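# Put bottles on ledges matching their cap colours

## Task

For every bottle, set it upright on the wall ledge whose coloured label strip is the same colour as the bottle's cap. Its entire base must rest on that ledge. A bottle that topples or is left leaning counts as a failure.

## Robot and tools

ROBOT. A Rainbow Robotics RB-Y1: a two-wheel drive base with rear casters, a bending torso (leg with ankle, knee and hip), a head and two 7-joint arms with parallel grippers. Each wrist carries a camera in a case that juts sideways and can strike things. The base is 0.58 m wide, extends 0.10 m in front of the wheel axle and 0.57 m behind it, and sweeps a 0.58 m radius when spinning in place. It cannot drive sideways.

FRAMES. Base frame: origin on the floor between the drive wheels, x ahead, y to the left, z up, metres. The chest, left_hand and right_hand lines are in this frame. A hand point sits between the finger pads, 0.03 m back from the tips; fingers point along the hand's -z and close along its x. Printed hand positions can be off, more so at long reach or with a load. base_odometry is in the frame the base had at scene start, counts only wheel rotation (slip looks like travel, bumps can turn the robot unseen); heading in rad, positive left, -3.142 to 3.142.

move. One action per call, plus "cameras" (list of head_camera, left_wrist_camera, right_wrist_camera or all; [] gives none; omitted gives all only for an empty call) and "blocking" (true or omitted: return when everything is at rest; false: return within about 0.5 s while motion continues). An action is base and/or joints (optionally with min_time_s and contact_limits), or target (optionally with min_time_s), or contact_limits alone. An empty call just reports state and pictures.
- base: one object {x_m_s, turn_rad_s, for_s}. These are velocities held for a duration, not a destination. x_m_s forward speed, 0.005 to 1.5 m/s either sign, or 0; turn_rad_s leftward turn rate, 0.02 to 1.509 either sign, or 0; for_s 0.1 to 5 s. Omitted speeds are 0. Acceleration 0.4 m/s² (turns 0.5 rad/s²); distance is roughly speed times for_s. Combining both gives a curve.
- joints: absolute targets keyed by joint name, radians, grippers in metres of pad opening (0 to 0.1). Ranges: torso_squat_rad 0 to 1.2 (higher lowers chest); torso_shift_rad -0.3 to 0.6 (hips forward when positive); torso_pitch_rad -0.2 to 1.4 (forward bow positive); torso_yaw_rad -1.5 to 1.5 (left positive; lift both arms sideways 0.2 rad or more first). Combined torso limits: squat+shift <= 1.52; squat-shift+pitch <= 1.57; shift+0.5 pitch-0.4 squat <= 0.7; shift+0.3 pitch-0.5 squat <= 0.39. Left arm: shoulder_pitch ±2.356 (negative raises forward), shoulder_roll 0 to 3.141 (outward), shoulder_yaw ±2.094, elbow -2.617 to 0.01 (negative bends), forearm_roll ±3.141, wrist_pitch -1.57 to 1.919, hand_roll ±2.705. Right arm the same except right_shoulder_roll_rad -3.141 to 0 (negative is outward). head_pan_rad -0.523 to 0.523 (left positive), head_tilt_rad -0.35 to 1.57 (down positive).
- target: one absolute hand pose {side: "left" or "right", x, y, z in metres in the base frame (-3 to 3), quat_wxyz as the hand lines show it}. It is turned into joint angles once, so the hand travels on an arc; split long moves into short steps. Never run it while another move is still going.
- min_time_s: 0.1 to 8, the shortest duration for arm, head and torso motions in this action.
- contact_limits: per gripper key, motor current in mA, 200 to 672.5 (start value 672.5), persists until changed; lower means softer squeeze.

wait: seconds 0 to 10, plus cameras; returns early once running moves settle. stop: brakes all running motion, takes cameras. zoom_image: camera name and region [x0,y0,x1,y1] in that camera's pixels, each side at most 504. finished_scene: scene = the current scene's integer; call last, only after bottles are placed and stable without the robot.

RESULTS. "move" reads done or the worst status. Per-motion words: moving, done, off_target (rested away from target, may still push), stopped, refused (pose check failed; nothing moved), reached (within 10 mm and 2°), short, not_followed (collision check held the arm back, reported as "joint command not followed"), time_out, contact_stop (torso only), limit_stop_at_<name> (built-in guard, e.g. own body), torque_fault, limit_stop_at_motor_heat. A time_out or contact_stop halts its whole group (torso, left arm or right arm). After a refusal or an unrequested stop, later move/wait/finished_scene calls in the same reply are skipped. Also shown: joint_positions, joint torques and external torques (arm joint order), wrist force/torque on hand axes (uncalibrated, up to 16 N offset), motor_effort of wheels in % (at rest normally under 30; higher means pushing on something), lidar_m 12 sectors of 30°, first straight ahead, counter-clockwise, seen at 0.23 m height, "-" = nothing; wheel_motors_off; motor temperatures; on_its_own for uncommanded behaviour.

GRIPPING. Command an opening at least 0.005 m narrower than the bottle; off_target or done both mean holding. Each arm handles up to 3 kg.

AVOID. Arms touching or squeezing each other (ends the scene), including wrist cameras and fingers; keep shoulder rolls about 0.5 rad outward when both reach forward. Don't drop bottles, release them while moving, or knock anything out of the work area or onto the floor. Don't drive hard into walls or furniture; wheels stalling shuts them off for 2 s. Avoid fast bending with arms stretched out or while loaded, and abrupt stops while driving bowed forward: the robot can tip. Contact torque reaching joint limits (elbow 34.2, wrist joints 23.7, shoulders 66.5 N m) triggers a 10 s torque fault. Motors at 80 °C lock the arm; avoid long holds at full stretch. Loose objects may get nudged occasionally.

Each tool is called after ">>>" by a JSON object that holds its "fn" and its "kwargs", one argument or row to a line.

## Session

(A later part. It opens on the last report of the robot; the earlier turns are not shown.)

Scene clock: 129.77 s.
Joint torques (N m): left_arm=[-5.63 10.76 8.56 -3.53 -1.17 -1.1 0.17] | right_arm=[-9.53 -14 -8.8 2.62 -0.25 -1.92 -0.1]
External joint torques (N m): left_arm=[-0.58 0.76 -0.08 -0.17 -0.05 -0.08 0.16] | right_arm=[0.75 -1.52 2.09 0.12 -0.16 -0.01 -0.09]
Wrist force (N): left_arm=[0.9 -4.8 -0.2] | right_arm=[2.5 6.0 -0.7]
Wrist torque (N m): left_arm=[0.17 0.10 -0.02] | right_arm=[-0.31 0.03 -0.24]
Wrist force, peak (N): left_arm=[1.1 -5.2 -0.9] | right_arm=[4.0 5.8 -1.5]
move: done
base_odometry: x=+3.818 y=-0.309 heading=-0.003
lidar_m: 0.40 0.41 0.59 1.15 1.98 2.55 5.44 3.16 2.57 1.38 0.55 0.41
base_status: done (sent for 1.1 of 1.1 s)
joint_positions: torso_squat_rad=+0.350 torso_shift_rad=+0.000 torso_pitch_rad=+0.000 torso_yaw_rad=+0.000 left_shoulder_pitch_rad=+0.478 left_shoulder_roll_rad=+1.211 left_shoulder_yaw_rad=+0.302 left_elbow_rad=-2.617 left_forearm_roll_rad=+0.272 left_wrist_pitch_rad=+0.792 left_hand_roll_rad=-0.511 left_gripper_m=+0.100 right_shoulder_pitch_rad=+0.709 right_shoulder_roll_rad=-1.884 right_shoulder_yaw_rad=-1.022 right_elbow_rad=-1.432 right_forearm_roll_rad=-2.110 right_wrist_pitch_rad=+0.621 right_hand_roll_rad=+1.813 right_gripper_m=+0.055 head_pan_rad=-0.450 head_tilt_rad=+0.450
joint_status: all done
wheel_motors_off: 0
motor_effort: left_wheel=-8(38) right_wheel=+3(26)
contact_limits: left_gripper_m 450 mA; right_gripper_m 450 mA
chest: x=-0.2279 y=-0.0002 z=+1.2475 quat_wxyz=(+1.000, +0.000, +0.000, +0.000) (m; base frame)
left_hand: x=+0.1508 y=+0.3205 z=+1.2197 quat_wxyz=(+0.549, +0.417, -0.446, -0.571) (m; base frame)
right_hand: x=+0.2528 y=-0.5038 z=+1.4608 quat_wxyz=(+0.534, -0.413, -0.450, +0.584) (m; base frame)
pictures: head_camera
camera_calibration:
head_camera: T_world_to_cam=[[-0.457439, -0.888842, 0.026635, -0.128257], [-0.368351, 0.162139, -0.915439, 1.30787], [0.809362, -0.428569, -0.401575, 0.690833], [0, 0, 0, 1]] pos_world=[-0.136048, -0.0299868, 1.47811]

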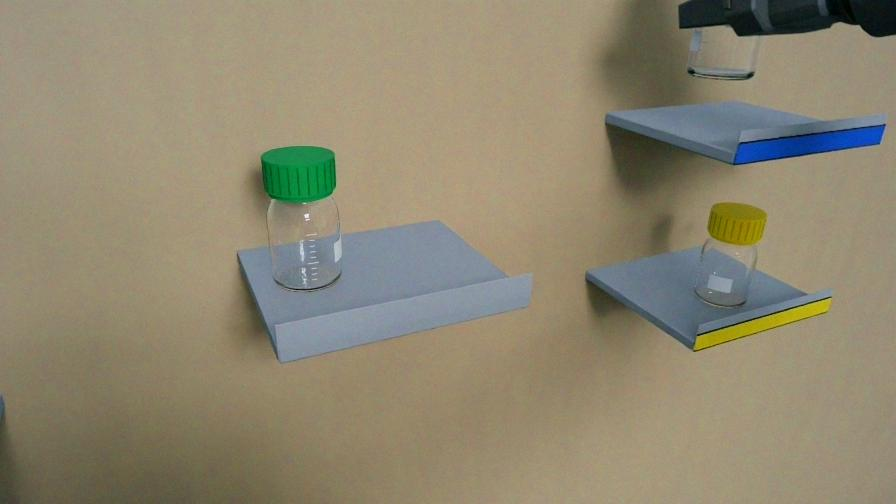

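>>> {"fn": "move", "kwargs": {
  "target": {"side": "right", "x": 0.305, "y": -0.59, "z": 1.445, "quat_wxyz": [0.5609, -0.4305, -0.4305, 0.5609]},
  "min_time_s": 1.0
}}

>>> {"fn": "move", "kwargs": {
  "target": {"side": "right", "x": 0.305, "y": -0.59, "z": 1.415, "quat_wxyz": [0.5609, -0.4305, -0.4305, 0.5609]},
  "min_time_s": 0.6,
  "cameras": ["head_camera"]
}}

>>> {"fn": "zoom_image", "kwargs": {
  "camera": "head_camera",
  "region": [580, 0, 896, 200]
}}

Scene clock: 132.37 s.
Joint torques (N m): left_arm=[-5.72 11.04 8.53 -3.53 -1.12 -1.08 0.2] | right_arm=[-13.49 -4.7 -8.65 4.76 -0.7 -1.49 -0.26]
External joint torques (N m): left_arm=[-0.67 1.04 -0.11 -0.18 0 -0.06 0.19] | right_arm=[0.96 -0.57 -0.7 0.39 0 -0.15 -0.25]
Wrist force (N): left_arm=[0.8 -5.0 -0.5] | right_arm=[2.3 6.0 -1.9]
Wrist torque (N m): left_arm=[0.19 0.11 -0.03] | right_arm=[-0.31 0.03 -0.22]
Wrist force, peak (N): left_arm=[0.8 -5.2 -0.3] | right_arm=[3.6 6.9 -2.1]
move: done
base_odometry: x=+3.818 y=-0.309 heading=-0.003
lidar_m: 0.40 0.42 0.60 1.15 1.99 2.55 5.44 3.17 2.57 1.38 0.55 0.41
base_status: not commanded
joint_positions: torso_squat_rad=+0.350 torso_shift_rad=+0.000 torso_pitch_rad=+0.000 torso_yaw_rad=+0.000 left_shoulder_pitch_rad=+0.478 left_shoulder_roll_rad=+1.211 left_shoulder_yaw_rad=+0.302 left_elbow_rad=-2.617 left_forearm_roll_rad=+0.272 left_wrist_pitch_rad=+0.792 left_hand_roll_rad=-0.511 left_gripper_m=+0.100 right_shoulder_pitch_rad=+1.133 right_shoulder_roll_rad=-2.203 right_shoulder_yaw_rad=-1.069 right_elbow_rad=-0.819 right_forearm_roll_rad=-2.827 right_wrist_pitch_rad=+0.637 right_hand_roll_rad=+2.395 right_gripper_m=+0.055 head_pan_rad=-0.450 head_tilt_rad=+0.450
joint_status: all done
wheel_motors_off: 0
motor_effort: left_wheel=-8(8) right_wheel=+4(5)
contact_limits: left_gripper_m 450 mA; right_gripper_m 450 mA
chest: x=-0.2280 y=-0.0002 z=+1.2475 quat_wxyz=(+1.000, +0.000, +0.000, +0.000) (m; base frame)
left_hand: x=+0.1508 y=+0.3205 z=+1.2198 quat_wxyz=(+0.549, +0.417, -0.446, -0.571) (m; base frame)
right_hand: x=+0.3049 y=-0.5896 z=+1.4450 quat_wxyz=(+0.562, -0.432, -0.430, +0.560) (m; base frame)
right_hand_status: reached (checked arc, planned for 1.0 s): 0 mm and 0.3 deg off.
pictures: none

Scene clock: 133.30 s.
Joint torques (N m): left_arm=[-5.38 10.74 8.6 -3.6 -1.17 -1.16 0.22] | right_arm=[-12.52 -2.39 -8.96 4.3 -0.91 -1.59 0.09]
External joint torques (N m): left_arm=[-0.33 0.74 -0.03 -0.24 -0.05 -0.14 0.21] | right_arm=[1.68 0.43 -0.32 -0.27 -0.26 -0.36 0.1]
Wrist force (N): left_arm=[0.8 -5.0 -0.4] | right_arm=[3.6 6.0 -1.7]
Wrist torque (N m): left_arm=[0.18 0.10 -0.02] | right_arm=[-0.28 0.12 -0.26]
Wrist force, peak (N): left_arm=[0.5 -5.1 -0.5] | right_arm=[3.9 6.3 -2.1]
move: done
base_odometry: x=+3.818 y=-0.309 heading=-0.003
lidar_m: 0.40 0.42 0.59 1.15 1.99 2.55 5.44 3.17 2.58 1.37 0.55 0.41
base_status: not commanded
joint_positions: torso_squat_rad=+0.350 torso_shift_rad=+0.000 torso_pitch_rad=+0.000 torso_yaw_rad=+0.000 left_shoulder_pitch_rad=+0.478 left_shoulder_roll_rad=+1.211 left_shoulder_yaw_rad=+0.302 left_elbow_rad=-2.617 left_forearm_roll_rad=+0.272 left_wrist_pitch_rad=+0.792 left_hand_roll_rad=-0.511 left_gripper_m=+0.100 right_shoulder_pitch_rad=+1.202 right_shoulder_roll_rad=-2.160 right_shoulder_yaw_rad=-1.087 right_elbow_rad=-0.918 right_forearm_roll_rad=-2.888 right_wrist_pitch_rad=+0.558 right_hand_roll_rad=+2.463 right_gripper_m=+0.055 head_pan_rad=-0.450 head_tilt_rad=+0.450
joint_status: all done
wheel_motors_off: 0
motor_effort: left_wheel=-7(8) right_wheel=+5(5)
contact_limits: left_gripper_m 450 mA; right_gripper_m 450 mA
chest: x=-0.2280 y=-0.0002 z=+1.2475 quat_wxyz=(+1.000, +0.000, +0.000, +0.000) (m; base frame)
left_hand: x=+0.1508 y=+0.3205 z=+1.2198 quat_wxyz=(+0.549, +0.417, -0.446, -0.571) (m; base frame)
right_hand: x=+0.3050 y=-0.5900 z=+1.4148 quat_wxyz=(+0.561, -0.430, -0.430, +0.561) (m; base frame)
right_hand_status: reached (checked arc, planned for 0.6 s): 0 mm and 0.1 deg off.
pictures: head_camera
camera_calibration:
head_camera: T_world_to_cam=[[-0.457473, -0.888827, 0.0265544, -0.128188], [-0.36831, 0.162217, -0.915441, 1.30784], [0.809362, -0.42857, -0.401574, 0.690913], [0, 0, 0, 1]] pos_world=[-0.136148, -0.0299871, 1.47811]

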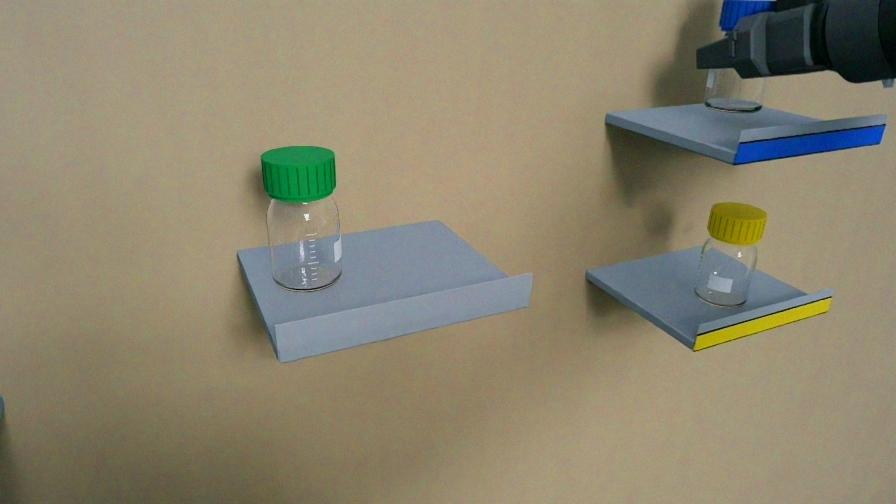

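Scaled by 1.595 from the camera's 896x504 image, which has a finer 1280x720 frame.

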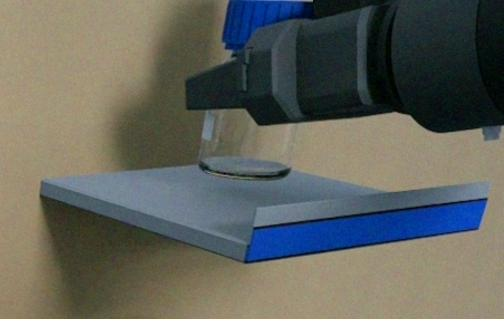

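>>> {"fn": "move", "kwargs": {
  "target": {"side": "right", "x": 0.305, "y": -0.59, "z": 1.406, "quat_wxyz": [0.5609, -0.4305, -0.4305, 0.5609]},
  "min_time_s": 0.5
}}

Scene clock: 134.53 s.
Joint torques (N m): left_arm=[-5.27 10.75 8.71 -3.6 -1.22 -1.02 0.17] | right_arm=[-13.02 -1.8 -9.38 4.1 -0.93 -1.46 -0.08]
External joint torques (N m): left_arm=[-0.22 0.75 0.08 -0.25 -0.1 0 0.16] | right_arm=[1.12 0.57 -0.59 -0.52 -0.29 -0.26 -0.07]
Wrist force (N): left_arm=[0.8 -5.0 -0.5] | right_arm=[2.9 6.1 -1.5]
Wrist torque (N m): left_arm=[0.18 0.10 -0.04] | right_arm=[-0.29 0.12 -0.28]
Wrist force, peak (N): left_arm=[0.9 -5.2 -0.5] | right_arm=[3.3 6.6 -2.1]
move: done
base_odometry: x=+3.818 y=-0.309 heading=-0.003
lidar_m: 0.39 0.42 0.59 1.15 1.99 2.55 5.44 3.16 2.57 1.37 0.55 0.40
base_status: not commanded
joint_positions: torso_squat_rad=+0.350 torso_shift_rad=+0.000 torso_pitch_rad=+0.000 torso_yaw_rad=+0.000 left_shoulder_pitch_rad=+0.478 left_shoulder_roll_rad=+1.211 left_shoulder_yaw_rad=+0.302 left_elbow_rad=-2.617 left_forearm_roll_rad=+0.272 left_wrist_pitch_rad=+0.792 left_hand_roll_rad=-0.511 left_gripper_m=+0.100 right_shoulder_pitch_rad=+1.225 right_shoulder_roll_rad=-2.150 right_shoulder_yaw_rad=-1.093 right_elbow_rad=-0.945 right_forearm_roll_rad=-2.909 right_wrist_pitch_rad=+0.535 right_hand_roll_rad=+2.487 right_gripper_m=+0.055 head_pan_rad=-0.450 head_tilt_rad=+0.450
joint_status: all done
wheel_motors_off: 0
motor_effort: left_wheel=-8(8) right_wheel=+5(5)
contact_limits: left_gripper_m 450 mA; right_gripper_m 450 mA
chest: x=-0.2280 y=-0.0002 z=+1.2475 quat_wxyz=(+1.000, +0.000, +0.000, +0.000) (m; base frame)
left_hand: x=+0.1508 y=+0.3205 z=+1.2198 quat_wxyz=(+0.549, +0.417, -0.446, -0.571) (m; base frame)
right_hand: x=+0.3049 y=-0.5900 z=+1.4059 quat_wxyz=(+0.562, -0.430, -0.430, +0.561) (m; base frame)
right_hand_status: reached (checked arc, planned for 0.5 s): 0 mm and 0.1 deg off.
pictures: none

>>> {"fn": "move", "kwargs": {
  "target": {"side": "right", "x": 0.305, "y": -0.59, "z": 1.400, "quat_wxyz": [0.5609, -0.4305, -0.4305, 0.5609]},
  "min_time_s": 0.5,
  "cameras": ["head_camera"]
}}

>>> {"fn": "zoom_image", "kwargs": {
  "camera": "head_camera",
  "region": [580, 0, 896, 200]
}}

Scene clock: 135.60 s.
Joint torques (N m): left_arm=[-5.45 10.93 8.87 -3.65 -1.15 -1.05 0.29] | right_arm=[-6.56 -3.54 -5.65 1.24 -0.02 0.26 -0.04]
External joint torques (N m): left_arm=[-0.39 0.93 0.24 -0.29 -0.03 -0.03 0.28] | right_arm=[7.53 -1.5 3.27 -3.39 0.61 1.43 -0.03]
Wrist force (N): left_arm=[0.6 -5.0 -0.6] | right_arm=[2.0 -5.5 4.4]
Wrist torque (N m): left_arm=[0.17 0.09 -0.03] | right_arm=[-0.31 0.10 -0.07]
Wrist force, peak (N): left_arm=[1.0 -5.2 -0.6] | right_arm=[3.1 -8.0 6.1]
move: done
base_odometry: x=+3.818 y=-0.309 heading=-0.003
lidar_m: 0.40 0.43 0.60 1.15 1.98 2.55 5.44 3.17 2.57 1.37 0.55 0.41
base_status: not commanded
joint_positions: torso_squat_rad=+0.350 torso_shift_rad=+0.000 torso_pitch_rad=+0.000 torso_yaw_rad=+0.000 left_shoulder_pitch_rad=+0.478 left_shoulder_roll_rad=+1.211 left_shoulder_yaw_rad=+0.302 left_elbow_rad=-2.617 left_forearm_roll_rad=+0.272 left_wrist_pitch_rad=+0.792 left_hand_roll_rad=-0.511 left_gripper_m=+0.100 right_shoulder_pitch_rad=+1.242 right_shoulder_roll_rad=-2.143 right_shoulder_yaw_rad=-1.101 right_elbow_rad=-0.962 right_forearm_roll_rad=-2.929 right_wrist_pitch_rad=+0.518 right_hand_roll_rad=+2.507 right_gripper_m=+0.055 head_pan_rad=-0.450 head_tilt_rad=+0.450
joint_status: all done
wheel_motors_off: 0
motor_effort: left_wheel=-8(8) right_wheel=+4(5)
contact_limits: left_gripper_m 450 mA; right_gripper_m 450 mA
chest: x=-0.2281 y=-0.0001 z=+1.2475 quat_wxyz=(+1.000, +0.000, +0.000, +0.000) (m; base frame)
left_hand: x=+0.1506 y=+0.3206 z=+1.2198 quat_wxyz=(+0.549, +0.417, -0.446, -0.571) (m; base frame)
right_hand: x=+0.3047 y=-0.5899 z=+1.4016 quat_wxyz=(+0.561, -0.431, -0.431, +0.560) (m; base frame)
right_hand_status: reached (checked arc, planned for 0.5 s): 2 mm and 0.1 deg off.
pictures: head_camera
camera_calibration:
head_camera: T_world_to_cam=[[-0.457502, -0.88881, 0.0266109, -0.128277], [-0.367989, 0.162004, -0.915608, 1.30804], [0.809491, -0.428685, -0.401189, 0.690564], [0, 0, 0, 1]] pos_world=[-0.136349, -0.0298864, 1.47811]

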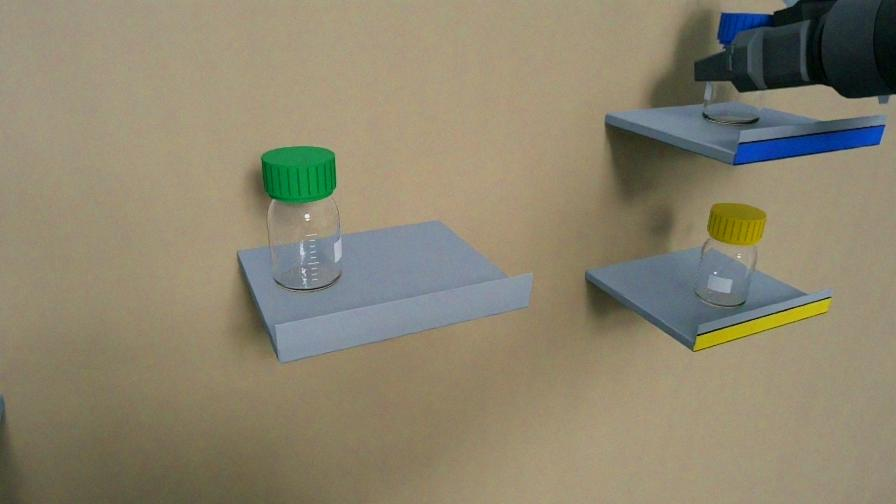

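Scaled by 1.595 from the camera's 896x504 image, which has a finer 1280x720 frame.

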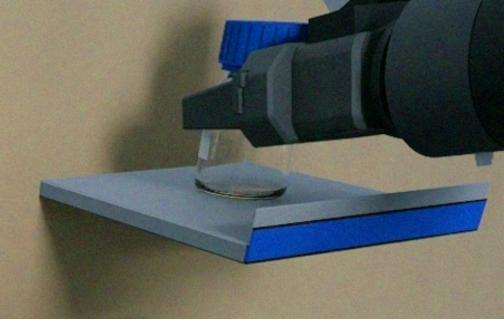

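>>> {"fn": "move", "kwargs": {
  "joints": {"right_gripper_m": 0.1},
  "cameras": ["right_wrist_camera"]
}}

>>> {"fn": "move", "kwargs": {
  "target": {"side": "right", "x": 0.22, "y": -0.585, "z": 1.405, "quat_wxyz": [0.5609, -0.4305, -0.4305, 0.5609]},
  "min_time_s": 0.9
}}

>>> {"fn": "move", "kwargs": {
  "target": {"side": "right", "x": 0.13, "y": -0.53, "z": 1.38, "quat_wxyz": [0.5609, -0.4305, -0.4305, 0.5609]},
  "min_time_s": 0.9,
  "cameras": ["head_camera", "right_wrist_camera"]
}}

Scene clock: 137.10 s.
Joint torques (N m): left_arm=[-5.53 10.9 8.81 -3.43 -1.17 -1.21 0.22] | right_arm=[-11.92 -2.68 -6.41 3.92 -0.48 -0.65 0.01]
External joint torques (N m): left_arm=[-0.48 0.9 0.18 -0.07 -0.06 -0.19 0.21] | right_arm=[2.18 -0.67 2.5 -0.72 0.14 0.52 0.02]
Wrist force (N): left_arm=[0.9 -4.8 -0.3] | right_arm=[2.2 5.2 -0.5]
Wrist torque (N m): left_arm=[0.17 0.13 -0.03] | right_arm=[-0.37 -0.02 -0.18]
Wrist force, peak (N): left_arm=[0.8 -5.2 -0.3] | right_arm=[2.5 -5.9 5.0]
move: done
base_odometry: x=+3.818 y=-0.309 heading=-0.003
lidar_m: 0.40 0.42 0.60 1.15 1.99 2.55 5.44 3.17 2.58 1.37 0.55 0.40
base_status: not commanded
joint_positions: torso_squat_rad=+0.350 torso_shift_rad=+0.000 torso_pitch_rad=+0.000 torso_yaw_rad=+0.000 left_shoulder_pitch_rad=+0.478 left_shoulder_roll_rad=+1.211 left_shoulder_yaw_rad=+0.302 left_elbow_rad=-2.617 left_forearm_roll_rad=+0.272 left_wrist_pitch_rad=+0.792 left_hand_roll_rad=-0.511 left_gripper_m=+0.100 right_shoulder_pitch_rad=+1.243 right_shoulder_roll_rad=-2.143 right_shoulder_yaw_rad=-1.101 right_elbow_rad=-0.962 right_forearm_roll_rad=-2.928 right_wrist_pitch_rad=+0.518 right_hand_roll_rad=+2.507 right_gripper_m=+0.100 head_pan_rad=-0.450 head_tilt_rad=+0.450
joint_status: all done
wheel_motors_off: 0
motor_effort: left_wheel=-8(8) right_wheel=+5(6)
contact_limits: left_gripper_m 450 mA; right_gripper_m 450 mA
chest: x=-0.2281 y=-0.0002 z=+1.2475 quat_wxyz=(+1.000, +0.000, +0.000, +0.000) (m; base frame)
left_hand: x=+0.1507 y=+0.3205 z=+1.2198 quat_wxyz=(+0.549, +0.417, -0.446, -0.571) (m; base frame)
right_hand: x=+0.3048 y=-0.5899 z=+1.4006 quat_wxyz=(+0.561, -0.431, -0.430, +0.561) (m; base frame)
pictures: right_wrist_camera
camera_calibration:
right_wrist_camera: T_world_to_cam=[[-0.00376997, -0.998535, 0.0539716, -0.668303], [-0.703812, -0.0356912, -0.709489, 1.21416], [0.710377, -0.0406606, -0.702646, 0.815788], [0, 0, 0, 1]] pos_world=[0.272504, -0.590819, 1.47071]

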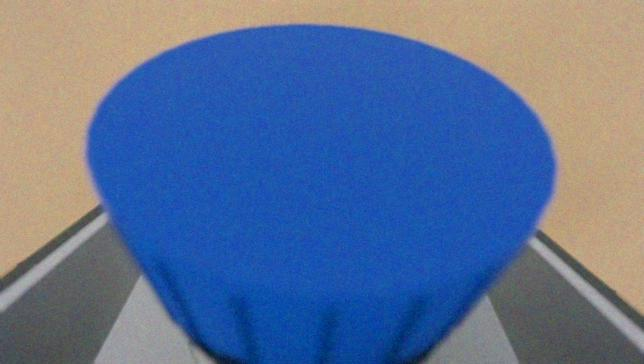

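Scene clock: 138.40 s.
Joint torques (N m): left_arm=[-5.37 10.97 8.33 -3.53 -1.14 -1.05 0.18] | right_arm=[-8.4 -6.98 -10.71 1.88 -0.54 -1.22 0.05]
External joint torques (N m): left_arm=[-0.32 0.97 -0.3 -0.17 -0.02 -0.03 0.17] | right_arm=[-0.15 -0.82 0.56 -0.62 -0.14 0.38 0.06]
Wrist force (N): left_arm=[0.6 -5.1 -0.4] | right_arm=[2.2 4.0 -1.7]
Wrist torque (N m): left_arm=[0.20 0.10 -0.03] | right_arm=[-0.19 -0.03 -0.02]
Wrist force, peak (N): left_arm=[0.9 -5.3 -0.5] | right_arm=[2.9 5.9 -0.7]
move: done
base_odometry: x=+3.818 y=-0.309 heading=-0.003
lidar_m: 0.39 0.42 0.60 1.15 1.99 2.55 5.44 3.16 2.57 1.37 0.55 0.41
base_status: not commanded
joint_positions: torso_squat_rad=+0.350 torso_shift_rad=+0.000 torso_pitch_rad=+0.000 torso_yaw_rad=+0.000 left_shoulder_pitch_rad=+0.478 left_shoulder_roll_rad=+1.211 left_shoulder_yaw_rad=+0.302 left_elbow_rad=-2.617 left_forearm_roll_rad=+0.272 left_wrist_pitch_rad=+0.792 left_hand_roll_rad=-0.511 left_gripper_m=+0.100 right_shoulder_pitch_rad=+1.154 right_shoulder_roll_rad=-1.775 right_shoulder_yaw_rad=-1.243 right_elbow_rad=-1.369 right_forearm_roll_rad=-2.442 right_wrist_pitch_rad=+0.531 right_hand_roll_rad=+2.194 right_gripper_m=+0.100 head_pan_rad=-0.450 head_tilt_rad=+0.450
joint_status: all done
wheel_motors_off: 0
motor_effort: left_wheel=-7(8) right_wheel=+6(6)
contact_limits: left_gripper_m 450 mA; right_gripper_m 450 mA
chest: x=-0.2280 y=-0.0002 z=+1.2475 quat_wxyz=(+1.000, +0.000, +0.000, +0.000) (m; base frame)
left_hand: x=+0.1508 y=+0.3205 z=+1.2198 quat_wxyz=(+0.549, +0.417, -0.446, -0.571) (m; base frame)
right_hand: x=+0.2200 y=-0.5853 z=+1.4053 quat_wxyz=(+0.557, -0.430, -0.434, +0.562) (m; base frame)
right_hand_status: reached (checked arc, planned for 0.9 s): 0 mm and 0.6 deg off.
pictures: none

Scene clock: 139.67 s.
Joint torques (N m): left_arm=[-5 10.98 8.83 -3.49 -1.18 -1.19 0.16] | right_arm=[-0.98 -5.42 -10.68 2.39 -0.16 -1.89 0.14]
External joint torques (N m): left_arm=[0.05 0.98 0.2 -0.14 -0.07 -0.17 0.15] | right_arm=[1.1 -1.16 0.8 -0.04 -0.1 -0.01 0.15]
Wrist force (N): left_arm=[0.7 -4.9 -0.6] | right_arm=[3.0 4.0 -1.1]
Wrist torque (N m): left_arm=[0.16 0.10 -0.04] | right_arm=[-0.18 0.04 -0.03]
Wrist force, peak (N): left_arm=[0.9 -5.0 -0.6] | right_arm=[4.6 5.1 -0.7]
move: done
base_odometry: x=+3.818 y=-0.309 heading=-0.003
lidar_m: 0.40 0.42 0.59 1.15 1.99 2.55 5.44 3.17 2.58 1.37 0.55 0.41
base_status: not commanded
joint_positions: torso_squat_rad=+0.350 torso_shift_rad=+0.000 torso_pitch_rad=+0.000 torso_yaw_rad=+0.000 left_shoulder_pitch_rad=+0.478 left_shoulder_roll_rad=+1.211 left_shoulder_yaw_rad=+0.302 left_elbow_rad=-2.617 left_forearm_roll_rad=+0.272 left_wrist_pitch_rad=+0.792 left_hand_roll_rad=-0.511 left_gripper_m=+0.100 right_shoulder_pitch_rad=+1.311 right_shoulder_roll_rad=-1.387 right_shoulder_yaw_rad=-1.444 right_elbow_rad=-1.917 right_forearm_roll_rad=-2.114 right_wrist_pitch_rad=+0.470 right_hand_roll_rad=+1.860 right_gripper_m=+0.100 head_pan_rad=-0.450 head_tilt_rad=+0.450
joint_status: all done
wheel_motors_off: 0
motor_effort: left_wheel=-8(8) right_wheel=+5(6)
contact_limits: left_gripper_m 450 mA; right_gripper_m 450 mA
chest: x=-0.2280 y=-0.0002 z=+1.2475 quat_wxyz=(+1.000, +0.000, +0.000, +0.000) (m; base frame)
left_hand: x=+0.1508 y=+0.3205 z=+1.2198 quat_wxyz=(+0.549, +0.417, -0.446, -0.571) (m; base frame)
right_hand: x=+0.1301 y=-0.5298 z=+1.3801 quat_wxyz=(+0.559, -0.430, -0.432, +0.562) (m; base frame)
right_hand_status: reached (checked arc, planned for 0.9 s): 0 mm and 0.3 deg off.
pictures: head_camera, right_wrist_camera
camera_calibration:
head_camera: T_world_to_cam=[[-0.457564, -0.88878, 0.0265501, -0.128192], [-0.368202, 0.162211, -0.915486, 1.30792], [0.809359, -0.428669, -0.401473, 0.69076], [0, 0, 0, 1]] pos_world=[-0.136148, -0.029987, 1.47811]
right_wrist_camera: T_world_to_cam=[[0.00235249, -0.998559, 0.0536109, -0.608119], [-0.702306, -0.0398141, -0.710761, 1.07825], [0.711872, -0.0359792, -0.701387, 0.928496], [0, 0, 0, 1]] pos_world=[0.0977226, -0.530907, 1.45022]

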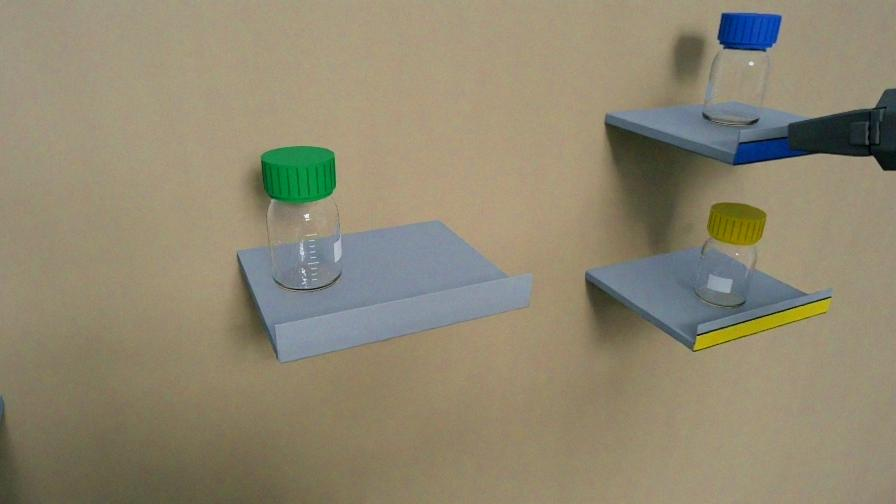

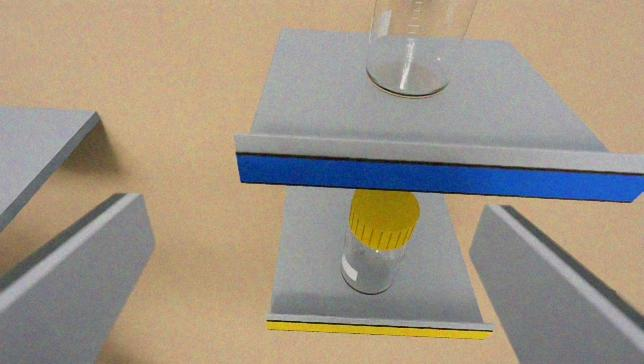

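>>> {"fn": "move", "kwargs": {
  "target": {"side": "left", "x": 0.14, "y": 0.135, "z": 1.235, "quat_wxyz": [0.5495, 0.4450, -0.4450, -0.5495]},
  "min_time_s": 1.3,
  "cameras": ["head_camera", "left_wrist_camera"]
}}

Scene clock: 142.33 s.
Joint torques (N m): left_arm=[-5.16 10.86 8.48 -3.48 -1.06 -1.03 0.11] | right_arm=[-0.33 -4.89 -11.06 2.43 -0.25 -1.84 0.29]
External joint torques (N m): left_arm=[-0.1 0.85 -0.16 -0.12 0.06 0 0.1] | right_arm=[1.75 -0.64 0.42 0 -0.19 0.04 0.3]
Wrist force (N): left_arm=[0.9 -4.6 -0.2] | right_arm=[2.8 4.4 -0.3]
Wrist torque (N m): left_arm=[0.14 0.12 -0.03] | right_arm=[-0.22 0.01 -0.07]
Wrist force, peak (N): left_arm=[1.1 -5.2 -0.4] | right_arm=[2.9 5.5 -1.1]
move: refused
base_odometry: x=+3.818 y=-0.309 heading=-0.003
lidar_m: 0.40 0.43 0.59 1.16 1.99 2.55 5.44 3.17 2.58 1.38 0.55 0.41
base_status: not commanded
joint_positions: torso_squat_rad=+0.350 torso_shift_rad=+0.000 torso_pitch_rad=+0.000 torso_yaw_rad=+0.000 left_shoulder_pitch_rad=+0.478 left_shoulder_roll_rad=+1.211 left_shoulder_yaw_rad=+0.302 left_elbow_rad=-2.617 left_forearm_roll_rad=+0.272 left_wrist_pitch_rad=+0.792 left_hand_roll_rad=-0.511 left_gripper_m=+0.100 right_shoulder_pitch_rad=+1.311 right_shoulder_roll_rad=-1.387 right_shoulder_yaw_rad=-1.444 right_elbow_rad=-1.917 right_forearm_roll_rad=-2.114 right_wrist_pitch_rad=+0.470 right_hand_roll_rad=+1.860 right_gripper_m=+0.100 head_pan_rad=-0.450 head_tilt_rad=+0.450
joint_status: not commanded
wheel_motors_off: 0
motor_effort: left_wheel=-7(8) right_wheel=+4(6)
contact_limits: left_gripper_m 450 mA; right_gripper_m 450 mA
chest: x=-0.2280 y=-0.0002 z=+1.2475 quat_wxyz=(+1.000, +0.000, +0.000, +0.000) (m; base frame)
left_hand: x=+0.1508 y=+0.3205 z=+1.2198 quat_wxyz=(+0.549, +0.417, -0.446, -0.571) (m; base frame)
left_hand_status: refused: the posture found for that pose stands 2 mm from the torso (limit 20 mm). Nothing moved. The solve starts from where the arm stands: from another posture it may find a clear one.
right_hand: x=+0.1301 y=-0.5298 z=+1.3801 quat_wxyz=(+0.559, -0.430, -0.432, +0.562) (m; base frame)
pictures: head_camera, left_wrist_camera
camera_calibration:
head_camera: T_world_to_cam=[[-0.457564, -0.88878, 0.0265501, -0.128192], [-0.368202, 0.162211, -0.915486, 1.30792], [0.809359, -0.428669, -0.401473, 0.69076], [0, 0, 0, 1]] pos_world=[-0.136148, -0.029987, 1.47811]
left_wrist_camera: T_world_to_cam=[[-0.0863638, -0.99611, 0.0174831, 0.309937], [-0.675404, 0.0456398, -0.736034, 1.01229], [0.732373, -0.0753749, -0.676718, 0.813427], [0, 0, 0, 1]] pos_world=[0.11474, 0.323843, 1.29012]

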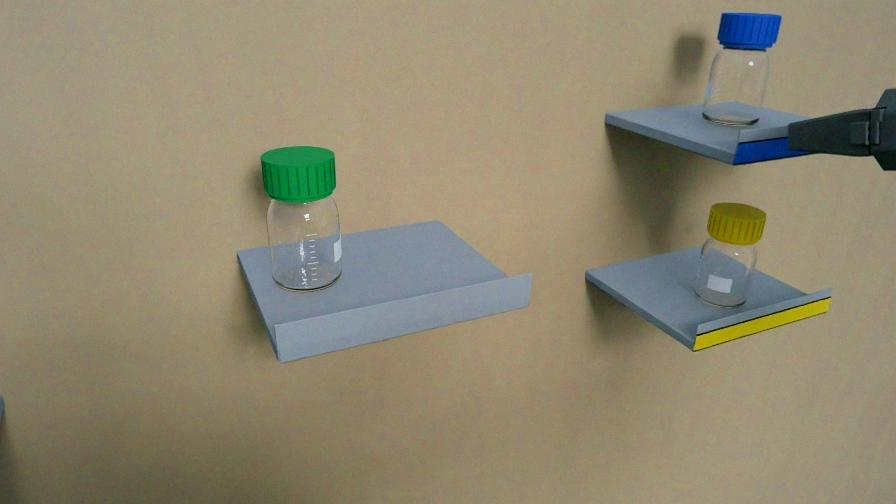

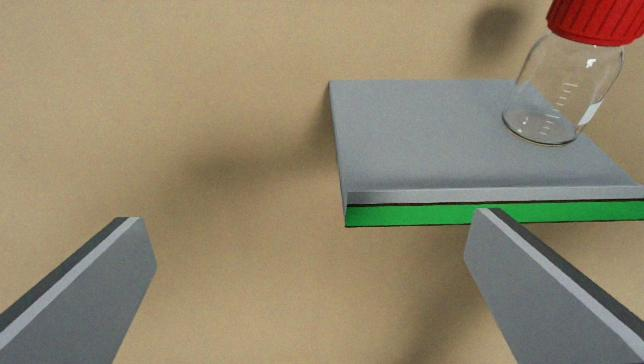

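>>> {"fn": "move", "kwargs": {
  "base": {"x_m_s": -0.2, "for_s": 0.4},
  "joints": {"head_pan_rad": 0.35, "head_tilt_rad": 0.4}
}}

>>> {"fn": "move", "kwargs": {
  "target": {"side": "left", "x": 0.21, "y": 0.15, "z": 1.24, "quat_wxyz": [0.5495, 0.4450, -0.4450, -0.5495]},
  "min_time_s": 1.3,
  "cameras": ["head_camera", "left_wrist_camera"]
}}

Scene clock: 144.83 s.
Joint torques (N m): left_arm=[-5.46 10.57 9.29 -3.46 -1.26 -1.08 0.36] | right_arm=[-1.04 -4.95 -10.57 2.24 -0.23 -1.81 0.12]
External joint torques (N m): left_arm=[-0.41 0.57 0.65 -0.11 -0.15 -0.06 0.34] | right_arm=[1.04 -0.69 0.91 -0.2 -0.17 0.07 0.12]
Wrist force (N): left_arm=[0.9 -5.0 -0.4] | right_arm=[2.3 4.4 -0.5]
Wrist torque (N m): left_arm=[0.20 0.13 -0.04] | right_arm=[-0.26 -0.07 -0.06]
Wrist force, peak (N): left_arm=[0.8 -5.3 0.2] | right_arm=[3.0 5.7 -1.2]
move: done
base_odometry: x=+3.754 y=-0.309 heading=-0.002
lidar_m: 0.46 0.49 0.70 1.16 1.97 2.96 5.38 3.12 2.57 1.59 0.64 0.48
base_status: done (sent for 0.4 of 0.4 s)
joint_positions: torso_squat_rad=+0.350 torso_shift_rad=+0.000 torso_pitch_rad=+0.000 torso_yaw_rad=+0.000 left_shoulder_pitch_rad=+0.478 left_shoulder_roll_rad=+1.211 left_shoulder_yaw_rad=+0.302 left_elbow_rad=-2.617 left_forearm_roll_rad=+0.272 left_wrist_pitch_rad=+0.792 left_hand_roll_rad=-0.511 left_gripper_m=+0.100 right_shoulder_pitch_rad=+1.311 right_shoulder_roll_rad=-1.387 right_shoulder_yaw_rad=-1.444 right_elbow_rad=-1.917 right_forearm_roll_rad=-2.114 right_wrist_pitch_rad=+0.470 right_hand_roll_rad=+1.860 right_gripper_m=+0.100 head_pan_rad=+0.350 head_tilt_rad=+0.400
joint_status: all done
wheel_motors_off: 0
motor_effort: left_wheel=+5(27) right_wheel=-5(19)
contact_limits: left_gripper_m 450 mA; right_gripper_m 450 mA
chest: x=-0.2280 y=-0.0002 z=+1.2475 quat_wxyz=(+1.000, +0.000, +0.000, +0.000) (m; base frame)
left_hand: x=+0.1508 y=+0.3205 z=+1.2198 quat_wxyz=(+0.549, +0.417, -0.446, -0.571) (m; base frame)
right_hand: x=+0.1301 y=-0.5298 z=+1.3801 quat_wxyz=(+0.559, -0.430, -0.432, +0.562) (m; base frame)
pictures: none

Scene clock: 146.47 s.
Joint torques (N m): left_arm=[-13.01 5.72 6.74 -4.15 -1.44 -1.23 0.09] | right_arm=[-0.55 -5.06 -10.87 2.08 -0.03 -1.79 0.1]
External joint torques (N m): left_arm=[0.69 0.87 -0.82 0.48 0.23 -0.11 0.08] | right_arm=[1.53 -0.81 0.61 -0.36 0.03 0.09 0.11]
Wrist force (N): left_arm=[1.1 -5.0 -0.2] | right_arm=[3.4 4.6 -0.8]
Wrist torque (N m): left_arm=[0.18 0.12 -0.02] | right_arm=[-0.27 0.11 0.00]
Wrist force, peak (N): left_arm=[0.2 -5.7 -0.6] | right_arm=[3.5 5.1 -1.0]
move: done
base_odometry: x=+3.754 y=-0.309 heading=-0.002
lidar_m: 0.46 0.49 0.69 1.16 1.96 2.96 5.38 3.12 2.58 1.60 0.65 0.48
base_status: not commanded
joint_positions: torso_squat_rad=+0.350 torso_shift_rad=+0.000 torso_pitch_rad=+0.000 torso_yaw_rad=+0.000 left_shoulder_pitch_rad=-0.567 left_shoulder_roll_rad=+0.711 left_shoulder_yaw_rad=-0.602 left_elbow_rad=-2.501 left_forearm_roll_rad=-0.153 left_wrist_pitch_rad=+1.608 left_hand_roll_rad=-0.578 left_gripper_m=+0.100 right_shoulder_pitch_rad=+1.311 right_shoulder_roll_rad=-1.387 right_shoulder_yaw_rad=-1.444 right_elbow_rad=-1.917 right_forearm_roll_rad=-2.114 right_wrist_pitch_rad=+0.470 right_hand_roll_rad=+1.860 right_gripper_m=+0.100 head_pan_rad=+0.350 head_tilt_rad=+0.400
joint_status: all done
wheel_motors_off: 0
motor_effort: left_wheel=+5(6) right_wheel=-5(6)
contact_limits: left_gripper_m 450 mA; right_gripper_m 450 mA
chest: x=-0.2280 y=-0.0002 z=+1.2475 quat_wxyz=(+1.000, +0.000, +0.000, +0.000) (m; base frame)
left_hand: x=+0.2100 y=+0.1500 z=+1.2403 quat_wxyz=(+0.549, +0.445, -0.445, -0.549) (m; base frame)
left_hand_status: reached (checked arc, planned for 1.3 s): 0 mm and 0.0 deg off.
right_hand: x=+0.1301 y=-0.5298 z=+1.3801 quat_wxyz=(+0.559, -0.430, -0.432, +0.562) (m; base frame)
pictures: head_camera, left_wrist_camera
camera_calibration:
head_camera: T_world_to_cam=[[0.317549, -0.947907, 0.0252041, 0.0334162], [-0.32892, -0.13504, -0.934653, 1.34358], [0.889367, 0.288508, -0.354667, 0.6398], [0, 0, 0, 1]] pos_world=[-0.137699, 0.0285249, 1.48186]
left_wrist_camera: T_world_to_cam=[[-0.0365279, -0.999329, 0.00269096, 0.1531], [-0.639898, 0.0213214, -0.768164, 1.11126], [0.767591, -0.0297814, -0.640247, 0.711621], [0, 0, 0, 1]] pos_world=[0.170448, 0.150496, 1.30883]

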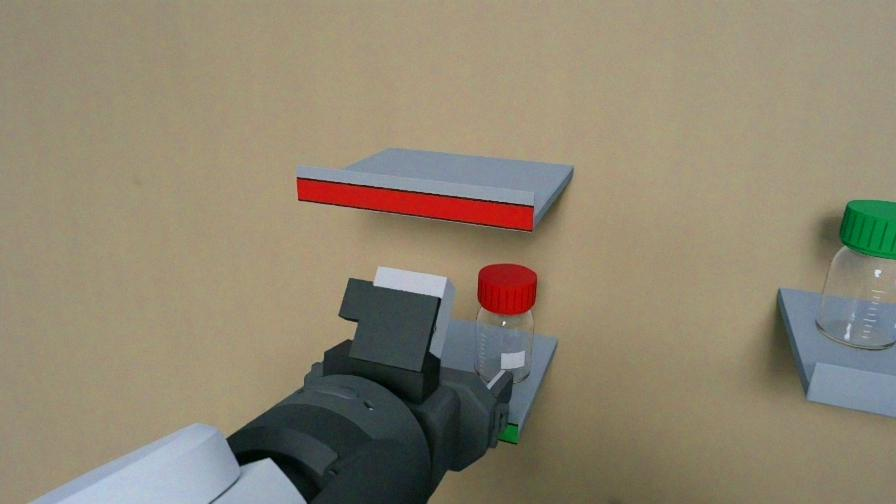

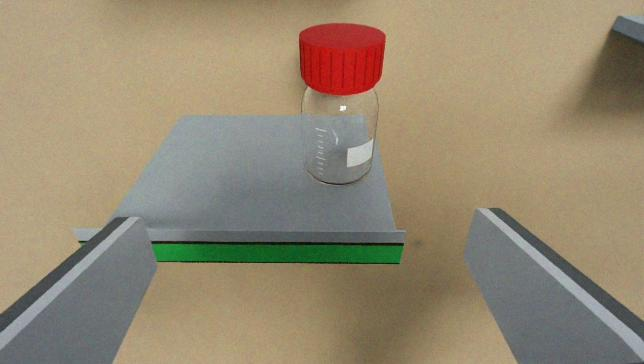

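>>> {"fn": "zoom_image", "kwargs": {
  "camera": "left_wrist_camera",
  "region": [60, 10, 420, 270]
}}

Scaled by 1.400 from the camera's 644x364 image, which has a finer 1265x715 frame.

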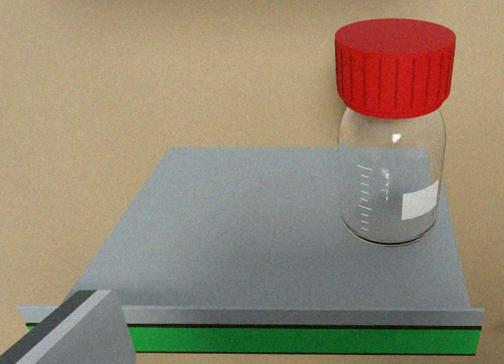

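>>> {"fn": "move", "kwargs": {
  "target": {"side": "left", "x": 0.22, "y": 0.1285, "z": 1.197, "quat_wxyz": [0.5495, 0.4450, -0.4450, -0.5495]},
  "min_time_s": 0.6
}}

>>> {"fn": "move", "kwargs": {
  "target": {"side": "left", "x": 0.30, "y": 0.1285, "z": 1.192, "quat_wxyz": [0.5495, 0.4450, -0.4450, -0.5495]},
  "min_time_s": 0.8,
  "cameras": ["left_wrist_camera", "head_camera"]
}}

Scene clock: 158.87 s.
Joint torques (N m): left_arm=[-13.96 3.56 6.16 -5.79 -1.73 -1.04 0.41] | right_arm=[-0.83 -4.53 -10.41 2.07 -0.27 -1.8 0.06]
External joint torques (N m): left_arm=[-0.19 -0.18 -1.46 0.24 -0.01 -0.03 0.4] | right_arm=[1.25 -0.28 1.07 -0.37 -0.21 0.08 0.07]
Wrist force (N): left_arm=[1.1 -5.1 -0.1] | right_arm=[3.3 5.0 -1.7]
Wrist torque (N m): left_arm=[0.19 0.14 -0.17] | right_arm=[-0.31 0.10 -0.03]
Wrist force, peak (N): left_arm=[1.2 -5.5 -0.3] | right_arm=[3.8 5.3 -0.8]
move: done
base_odometry: x=+3.754 y=-0.309 heading=-0.002
lidar_m: 0.46 0.49 0.68 1.16 1.96 2.97 5.38 3.12 2.57 1.59 0.64 0.47
base_status: not commanded
joint_positions: torso_squat_rad=+0.350 torso_shift_rad=+0.000 torso_pitch_rad=+0.000 torso_yaw_rad=+0.000 left_shoulder_pitch_rad=-0.522 left_shoulder_roll_rad=+0.651 left_shoulder_yaw_rad=-0.736 left_elbow_rad=-2.389 left_forearm_roll_rad=-0.314 left_wrist_pitch_rad=+1.512 left_hand_roll_rad=-0.517 left_gripper_m=+0.100 right_shoulder_pitch_rad=+1.311 right_shoulder_roll_rad=-1.387 right_shoulder_yaw_rad=-1.444 right_elbow_rad=-1.917 right_forearm_roll_rad=-2.114 right_wrist_pitch_rad=+0.470 right_hand_roll_rad=+1.860 right_gripper_m=+0.100 head_pan_rad=+0.350 head_tilt_rad=+0.400
joint_status: all done
wheel_motors_off: 0
motor_effort: left_wheel=+5(6) right_wheel=-4(5)
contact_limits: left_gripper_m 450 mA; right_gripper_m 450 mA
chest: x=-0.2280 y=-0.0002 z=+1.2475 quat_wxyz=(+1.000, +0.000, +0.000, +0.000) (m; base frame)
left_hand: x=+0.2197 y=+0.1286 z=+1.1973 quat_wxyz=(+0.549, +0.445, -0.445, -0.550) (m; base frame)
left_hand_status: reached (checked arc, planned for 0.6 s): 0 mm and 0.1 deg off.
right_hand: x=+0.1301 y=-0.5297 z=+1.3801 quat_wxyz=(+0.559, -0.430, -0.432, +0.562) (m; base frame)
pictures: none

Scene clock: 160.00 s.
Joint torques (N m): left_arm=[-17.65 4.97 9.71 -5.74 -1.54 -0.77 0.45] | right_arm=[-0.46 -5.23 -10.3 2.26 -0.17 -1.73 0.3]
External joint torques (N m): left_arm=[-0.4 0.31 0.75 0.39 0.11 0.2 0.43] | right_arm=[1.63 -0.97 1.18 -0.18 -0.11 0.15 0.31]
Wrist force (N): left_arm=[1.3 -5.3 -0.1] | right_arm=[3.1 4.3 -2.3]
Wrist torque (N m): left_arm=[0.21 0.16 -0.15] | right_arm=[-0.21 0.05 -0.06]
Wrist force, peak (N): left_arm=[0.3 -5.8 -0.1] | right_arm=[3.9 4.8 -0.9]
move: done
base_odometry: x=+3.754 y=-0.309 heading=-0.002
lidar_m: 0.46 0.49 0.69 1.17 1.97 2.97 5.38 3.12 2.57 1.59 0.63 0.47
base_status: not commanded
joint_positions: torso_squat_rad=+0.350 torso_shift_rad=+0.000 torso_pitch_rad=+0.000 torso_yaw_rad=+0.000 left_shoulder_pitch_rad=-0.648 left_shoulder_roll_rad=+0.625 left_shoulder_yaw_rad=-0.686 left_elbow_rad=-2.059 left_forearm_roll_rad=-0.220 left_wrist_pitch_rad=+1.290 left_hand_roll_rad=-0.489 left_gripper_m=+0.100 right_shoulder_pitch_rad=+1.311 right_shoulder_roll_rad=-1.387 right_shoulder_yaw_rad=-1.444 right_elbow_rad=-1.917 right_forearm_roll_rad=-2.114 right_wrist_pitch_rad=+0.470 right_hand_roll_rad=+1.860 right_gripper_m=+0.100 head_pan_rad=+0.350 head_tilt_rad=+0.400
joint_status: all done
wheel_motors_off: 0
motor_effort: left_wheel=+5(6) right_wheel=-5(6)
contact_limits: left_gripper_m 450 mA; right_gripper_m 450 mA
chest: x=-0.2280 y=-0.0002 z=+1.2475 quat_wxyz=(+1.000, +0.000, +0.000, +0.000) (m; base frame)
left_hand: x=+0.2998 y=+0.1285 z=+1.1922 quat_wxyz=(+0.549, +0.445, -0.445, -0.550) (m; base frame)
left_hand_status: reached (checked arc, planned for 0.8 s): 0 mm and 0.0 deg off.
right_hand: x=+0.1301 y=-0.5297 z=+1.3801 quat_wxyz=(+0.559, -0.430, -0.432, +0.562) (m; base frame)
pictures: head_camera, left_wrist_camera
camera_calibration:
head_camera: T_world_to_cam=[[0.317549, -0.947907, 0.0252041, 0.0334162], [-0.32892, -0.13504, -0.934653, 1.34358], [0.889367, 0.288508, -0.354667, 0.6398], [0, 0, 0, 1]] pos_world=[-0.137699, 0.0285249, 1.48186]
left_wrist_camera: T_world_to_cam=[[-0.0365487, -0.999329, 0.00220516, 0.135744], [-0.640163, 0.0217182, -0.767932, 1.13195], [0.767369, -0.0294786, -0.640527, 0.611631], [0, 0, 0, 1]] pos_world=[0.260246, 0.129099, 1.26073]

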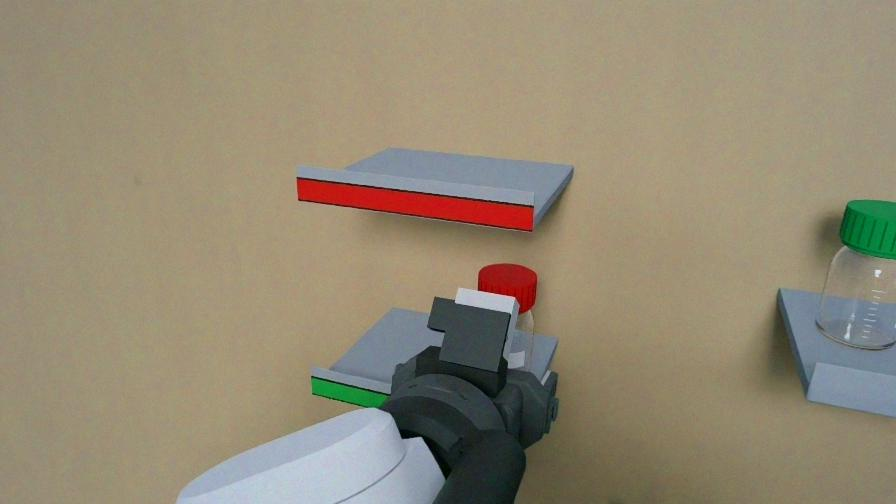

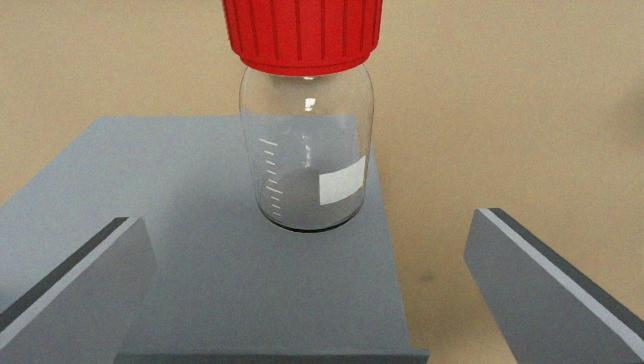

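>>> {"fn": "move", "kwargs": {
  "target": {"side": "left", "x": 0.385, "y": 0.1285, "z": 1.190, "quat_wxyz": [0.5495, 0.4450, -0.4450, -0.5495]},
  "min_time_s": 0.9,
  "cameras": ["left_wrist_camera", "head_camera"]
}}

Scene clock: 161.90 s.
Joint torques (N m): left_arm=[-21.32 5.85 9.92 -5.68 -1.52 -0.83 0.46] | right_arm=[-0.7 -4.61 -11.33 2.36 -0.25 -1.99 0.05]
External joint torques (N m): left_arm=[-0.26 0.11 0.6 0.67 -0.07 0.13 0.45] | right_arm=[1.38 -0.35 0.15 -0.07 -0.2 -0.1 0.05]
Wrist force (N): left_arm=[1.4 -5.1 -0.4] | right_arm=[2.6 4.7 -1.0]
Wrist torque (N m): left_arm=[0.19 0.17 -0.13] | right_arm=[-0.28 0.04 -0.05]
Wrist force, peak (N): left_arm=[2.4 -5.4 -0.1] | right_arm=[2.7 5.6 -1.1]
move: done
base_odometry: x=+3.754 y=-0.309 heading=-0.002
lidar_m: 0.46 0.48 0.69 1.16 1.97 2.97 5.38 3.11 2.57 1.59 0.64 0.48
base_status: not commanded
joint_positions: torso_squat_rad=+0.350 torso_shift_rad=+0.000 torso_pitch_rad=+0.000 torso_yaw_rad=+0.000 left_shoulder_pitch_rad=-0.813 left_shoulder_roll_rad=+0.553 left_shoulder_yaw_rad=-0.665 left_elbow_rad=-1.648 left_forearm_roll_rad=-0.160 left_wrist_pitch_rad=+1.045 left_hand_roll_rad=-0.488 left_gripper_m=+0.100 right_shoulder_pitch_rad=+1.311 right_shoulder_roll_rad=-1.387 right_shoulder_yaw_rad=-1.444 right_elbow_rad=-1.917 right_forearm_roll_rad=-2.114 right_wrist_pitch_rad=+0.470 right_hand_roll_rad=+1.860 right_gripper_m=+0.100 head_pan_rad=+0.350 head_tilt_rad=+0.400
joint_status: all done
wheel_motors_off: 0
motor_effort: left_wheel=+5(6) right_wheel=-4(6)
contact_limits: left_gripper_m 450 mA; right_gripper_m 450 mA
chest: x=-0.2280 y=-0.0002 z=+1.2475 quat_wxyz=(+1.000, +0.000, +0.000, +0.000) (m; base frame)
left_hand: x=+0.3842 y=+0.1285 z=+1.1904 quat_wxyz=(+0.549, +0.445, -0.445, -0.550) (m; base frame)
left_hand_status: reached (checked arc, planned for 0.9 s): 1 mm and 0.0 deg off.
right_hand: x=+0.1301 y=-0.5297 z=+1.3801 quat_wxyz=(+0.559, -0.430, -0.432, +0.562) (m; base frame)
pictures: head_camera, left_wrist_camera
camera_calibration:
head_camera: T_world_to_cam=[[0.317549, -0.947907, 0.0252041, 0.0334162], [-0.32892, -0.13504, -0.934653, 1.34358], [0.889367, 0.288508, -0.354667, 0.6398], [0, 0, 0, 1]] pos_world=[-0.137699, 0.0285249, 1.48186]
left_wrist_camera: T_world_to_cam=[[-0.0368296, -0.999319, 0.00217312, 0.138968], [-0.640043, 0.0219184, -0.768026, 1.18465], [0.767456, -0.029677, -0.640415, 0.545566], [0, 0, 0, 1]] pos_world=[0.344647, 0.129099, 1.25893]

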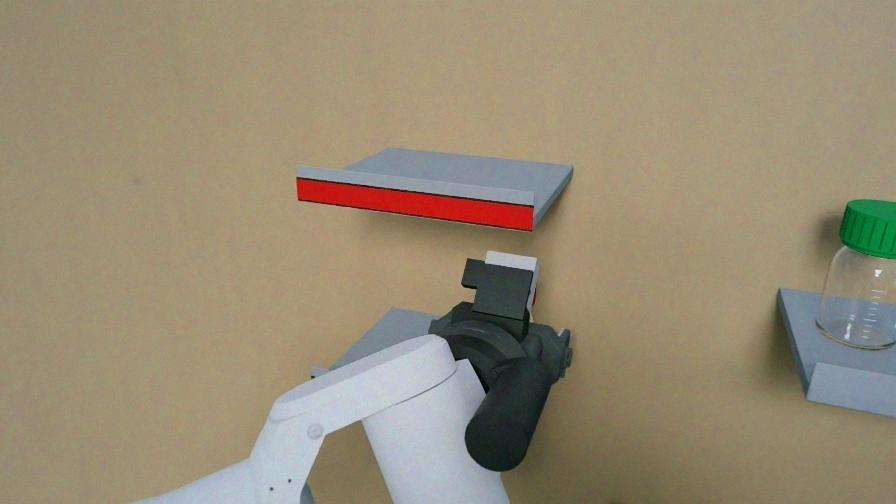

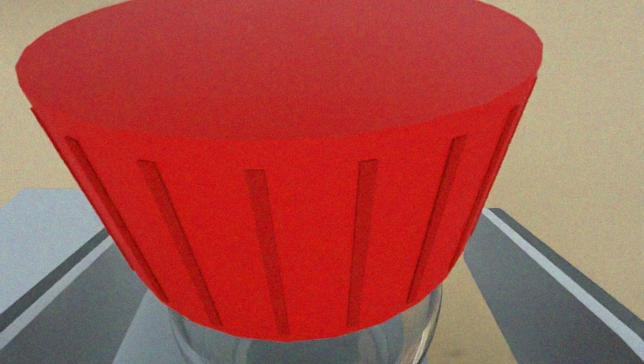

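>>> {"fn": "move", "kwargs": {
  "joints": {"left_gripper_m": 0.042},
  "cameras": ["left_wrist_camera"]
}}

Scene clock: 164.63 s.
Joint torques (N m): left_arm=[-21.45 6.18 10.02 -5.75 -1.35 -0.88 0.41] | right_arm=[-1.05 -4.55 -9.99 2.16 -0.3 -1.76 0.14]
External joint torques (N m): left_arm=[-0.39 0.43 0.71 0.6 0.1 0.09 0.4] | right_arm=[1.03 -0.29 1.49 -0.28 -0.24 0.13 0.15]
Motor temperatures (°C): left_arm=[34 39 33 39 35 42 39] | right_arm=[33 35 34 34 35 34 43]
Wrist force (N): left_arm=[1.0 -4.2 0.0] | right_arm=[2.5 4.7 -0.9]
Wrist torque (N m): left_arm=[0.20 0.13 -0.11] | right_arm=[-0.28 0.00 -0.04]
Wrist force, peak (N): left_arm=[1.2 -5.3 -0.5] | right_arm=[3.5 5.3 -1.6]
move: off_target
base_odometry: x=+3.754 y=-0.309 heading=-0.002
lidar_m: 0.46 0.49 0.69 1.16 1.96 2.97 5.37 3.12 2.57 1.59 0.64 0.48
base_status: not commanded
joint_positions: torso_squat_rad=+0.350 torso_shift_rad=+0.000 torso_pitch_rad=+0.000 torso_yaw_rad=+0.000 left_shoulder_pitch_rad=-0.813 left_shoulder_roll_rad=+0.553 left_shoulder_yaw_rad=-0.665 left_elbow_rad=-1.648 left_forearm_roll_rad=-0.160 left_wrist_pitch_rad=+1.045 left_hand_roll_rad=-0.488 left_gripper_m=+0.055 right_shoulder_pitch_rad=+1.311 right_shoulder_roll_rad=-1.387 right_shoulder_yaw_rad=-1.444 right_elbow_rad=-1.917 right_forearm_roll_rad=-2.114 right_wrist_pitch_rad=+0.470 right_hand_roll_rad=+1.860 right_gripper_m=+0.100 head_pan_rad=+0.350 head_tilt_rad=+0.400
joint_status: left_gripper_m off_target (ended at +0.055, target +0.042)
wheel_motors_off: 0
motor_effort: left_wheel=+5(6) right_wheel=-5(6)
contact_limits: left_gripper_m 450 mA; right_gripper_m 450 mA
chest: x=-0.2280 y=-0.0002 z=+1.2475 quat_wxyz=(+1.000, +0.000, +0.000, +0.000) (m; base frame)
left_hand: x=+0.3842 y=+0.1286 z=+1.1904 quat_wxyz=(+0.549, +0.445, -0.445, -0.550) (m; base frame)
right_hand: x=+0.1301 y=-0.5297 z=+1.3801 quat_wxyz=(+0.559, -0.430, -0.432, +0.562) (m; base frame)
pictures: left_wrist_camera
camera_calibration:
left_wrist_camera: T_world_to_cam=[[-0.0367558, -0.999322, 0.00211184, 0.139021], [-0.640094, 0.0219202, -0.767984, 1.18461], [0.767417, -0.0295796, -0.640466, 0.545631], [0, 0, 0, 1]] pos_world=[0.344647, 0.129099, 1.25893]

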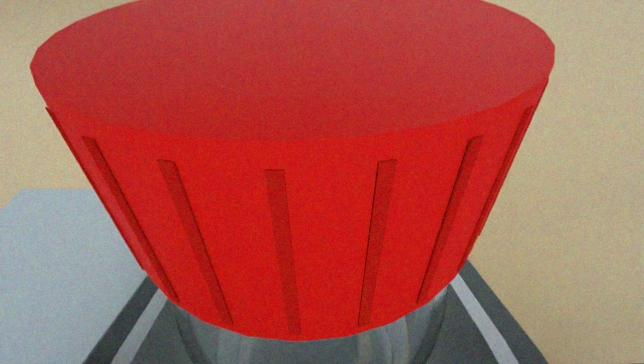

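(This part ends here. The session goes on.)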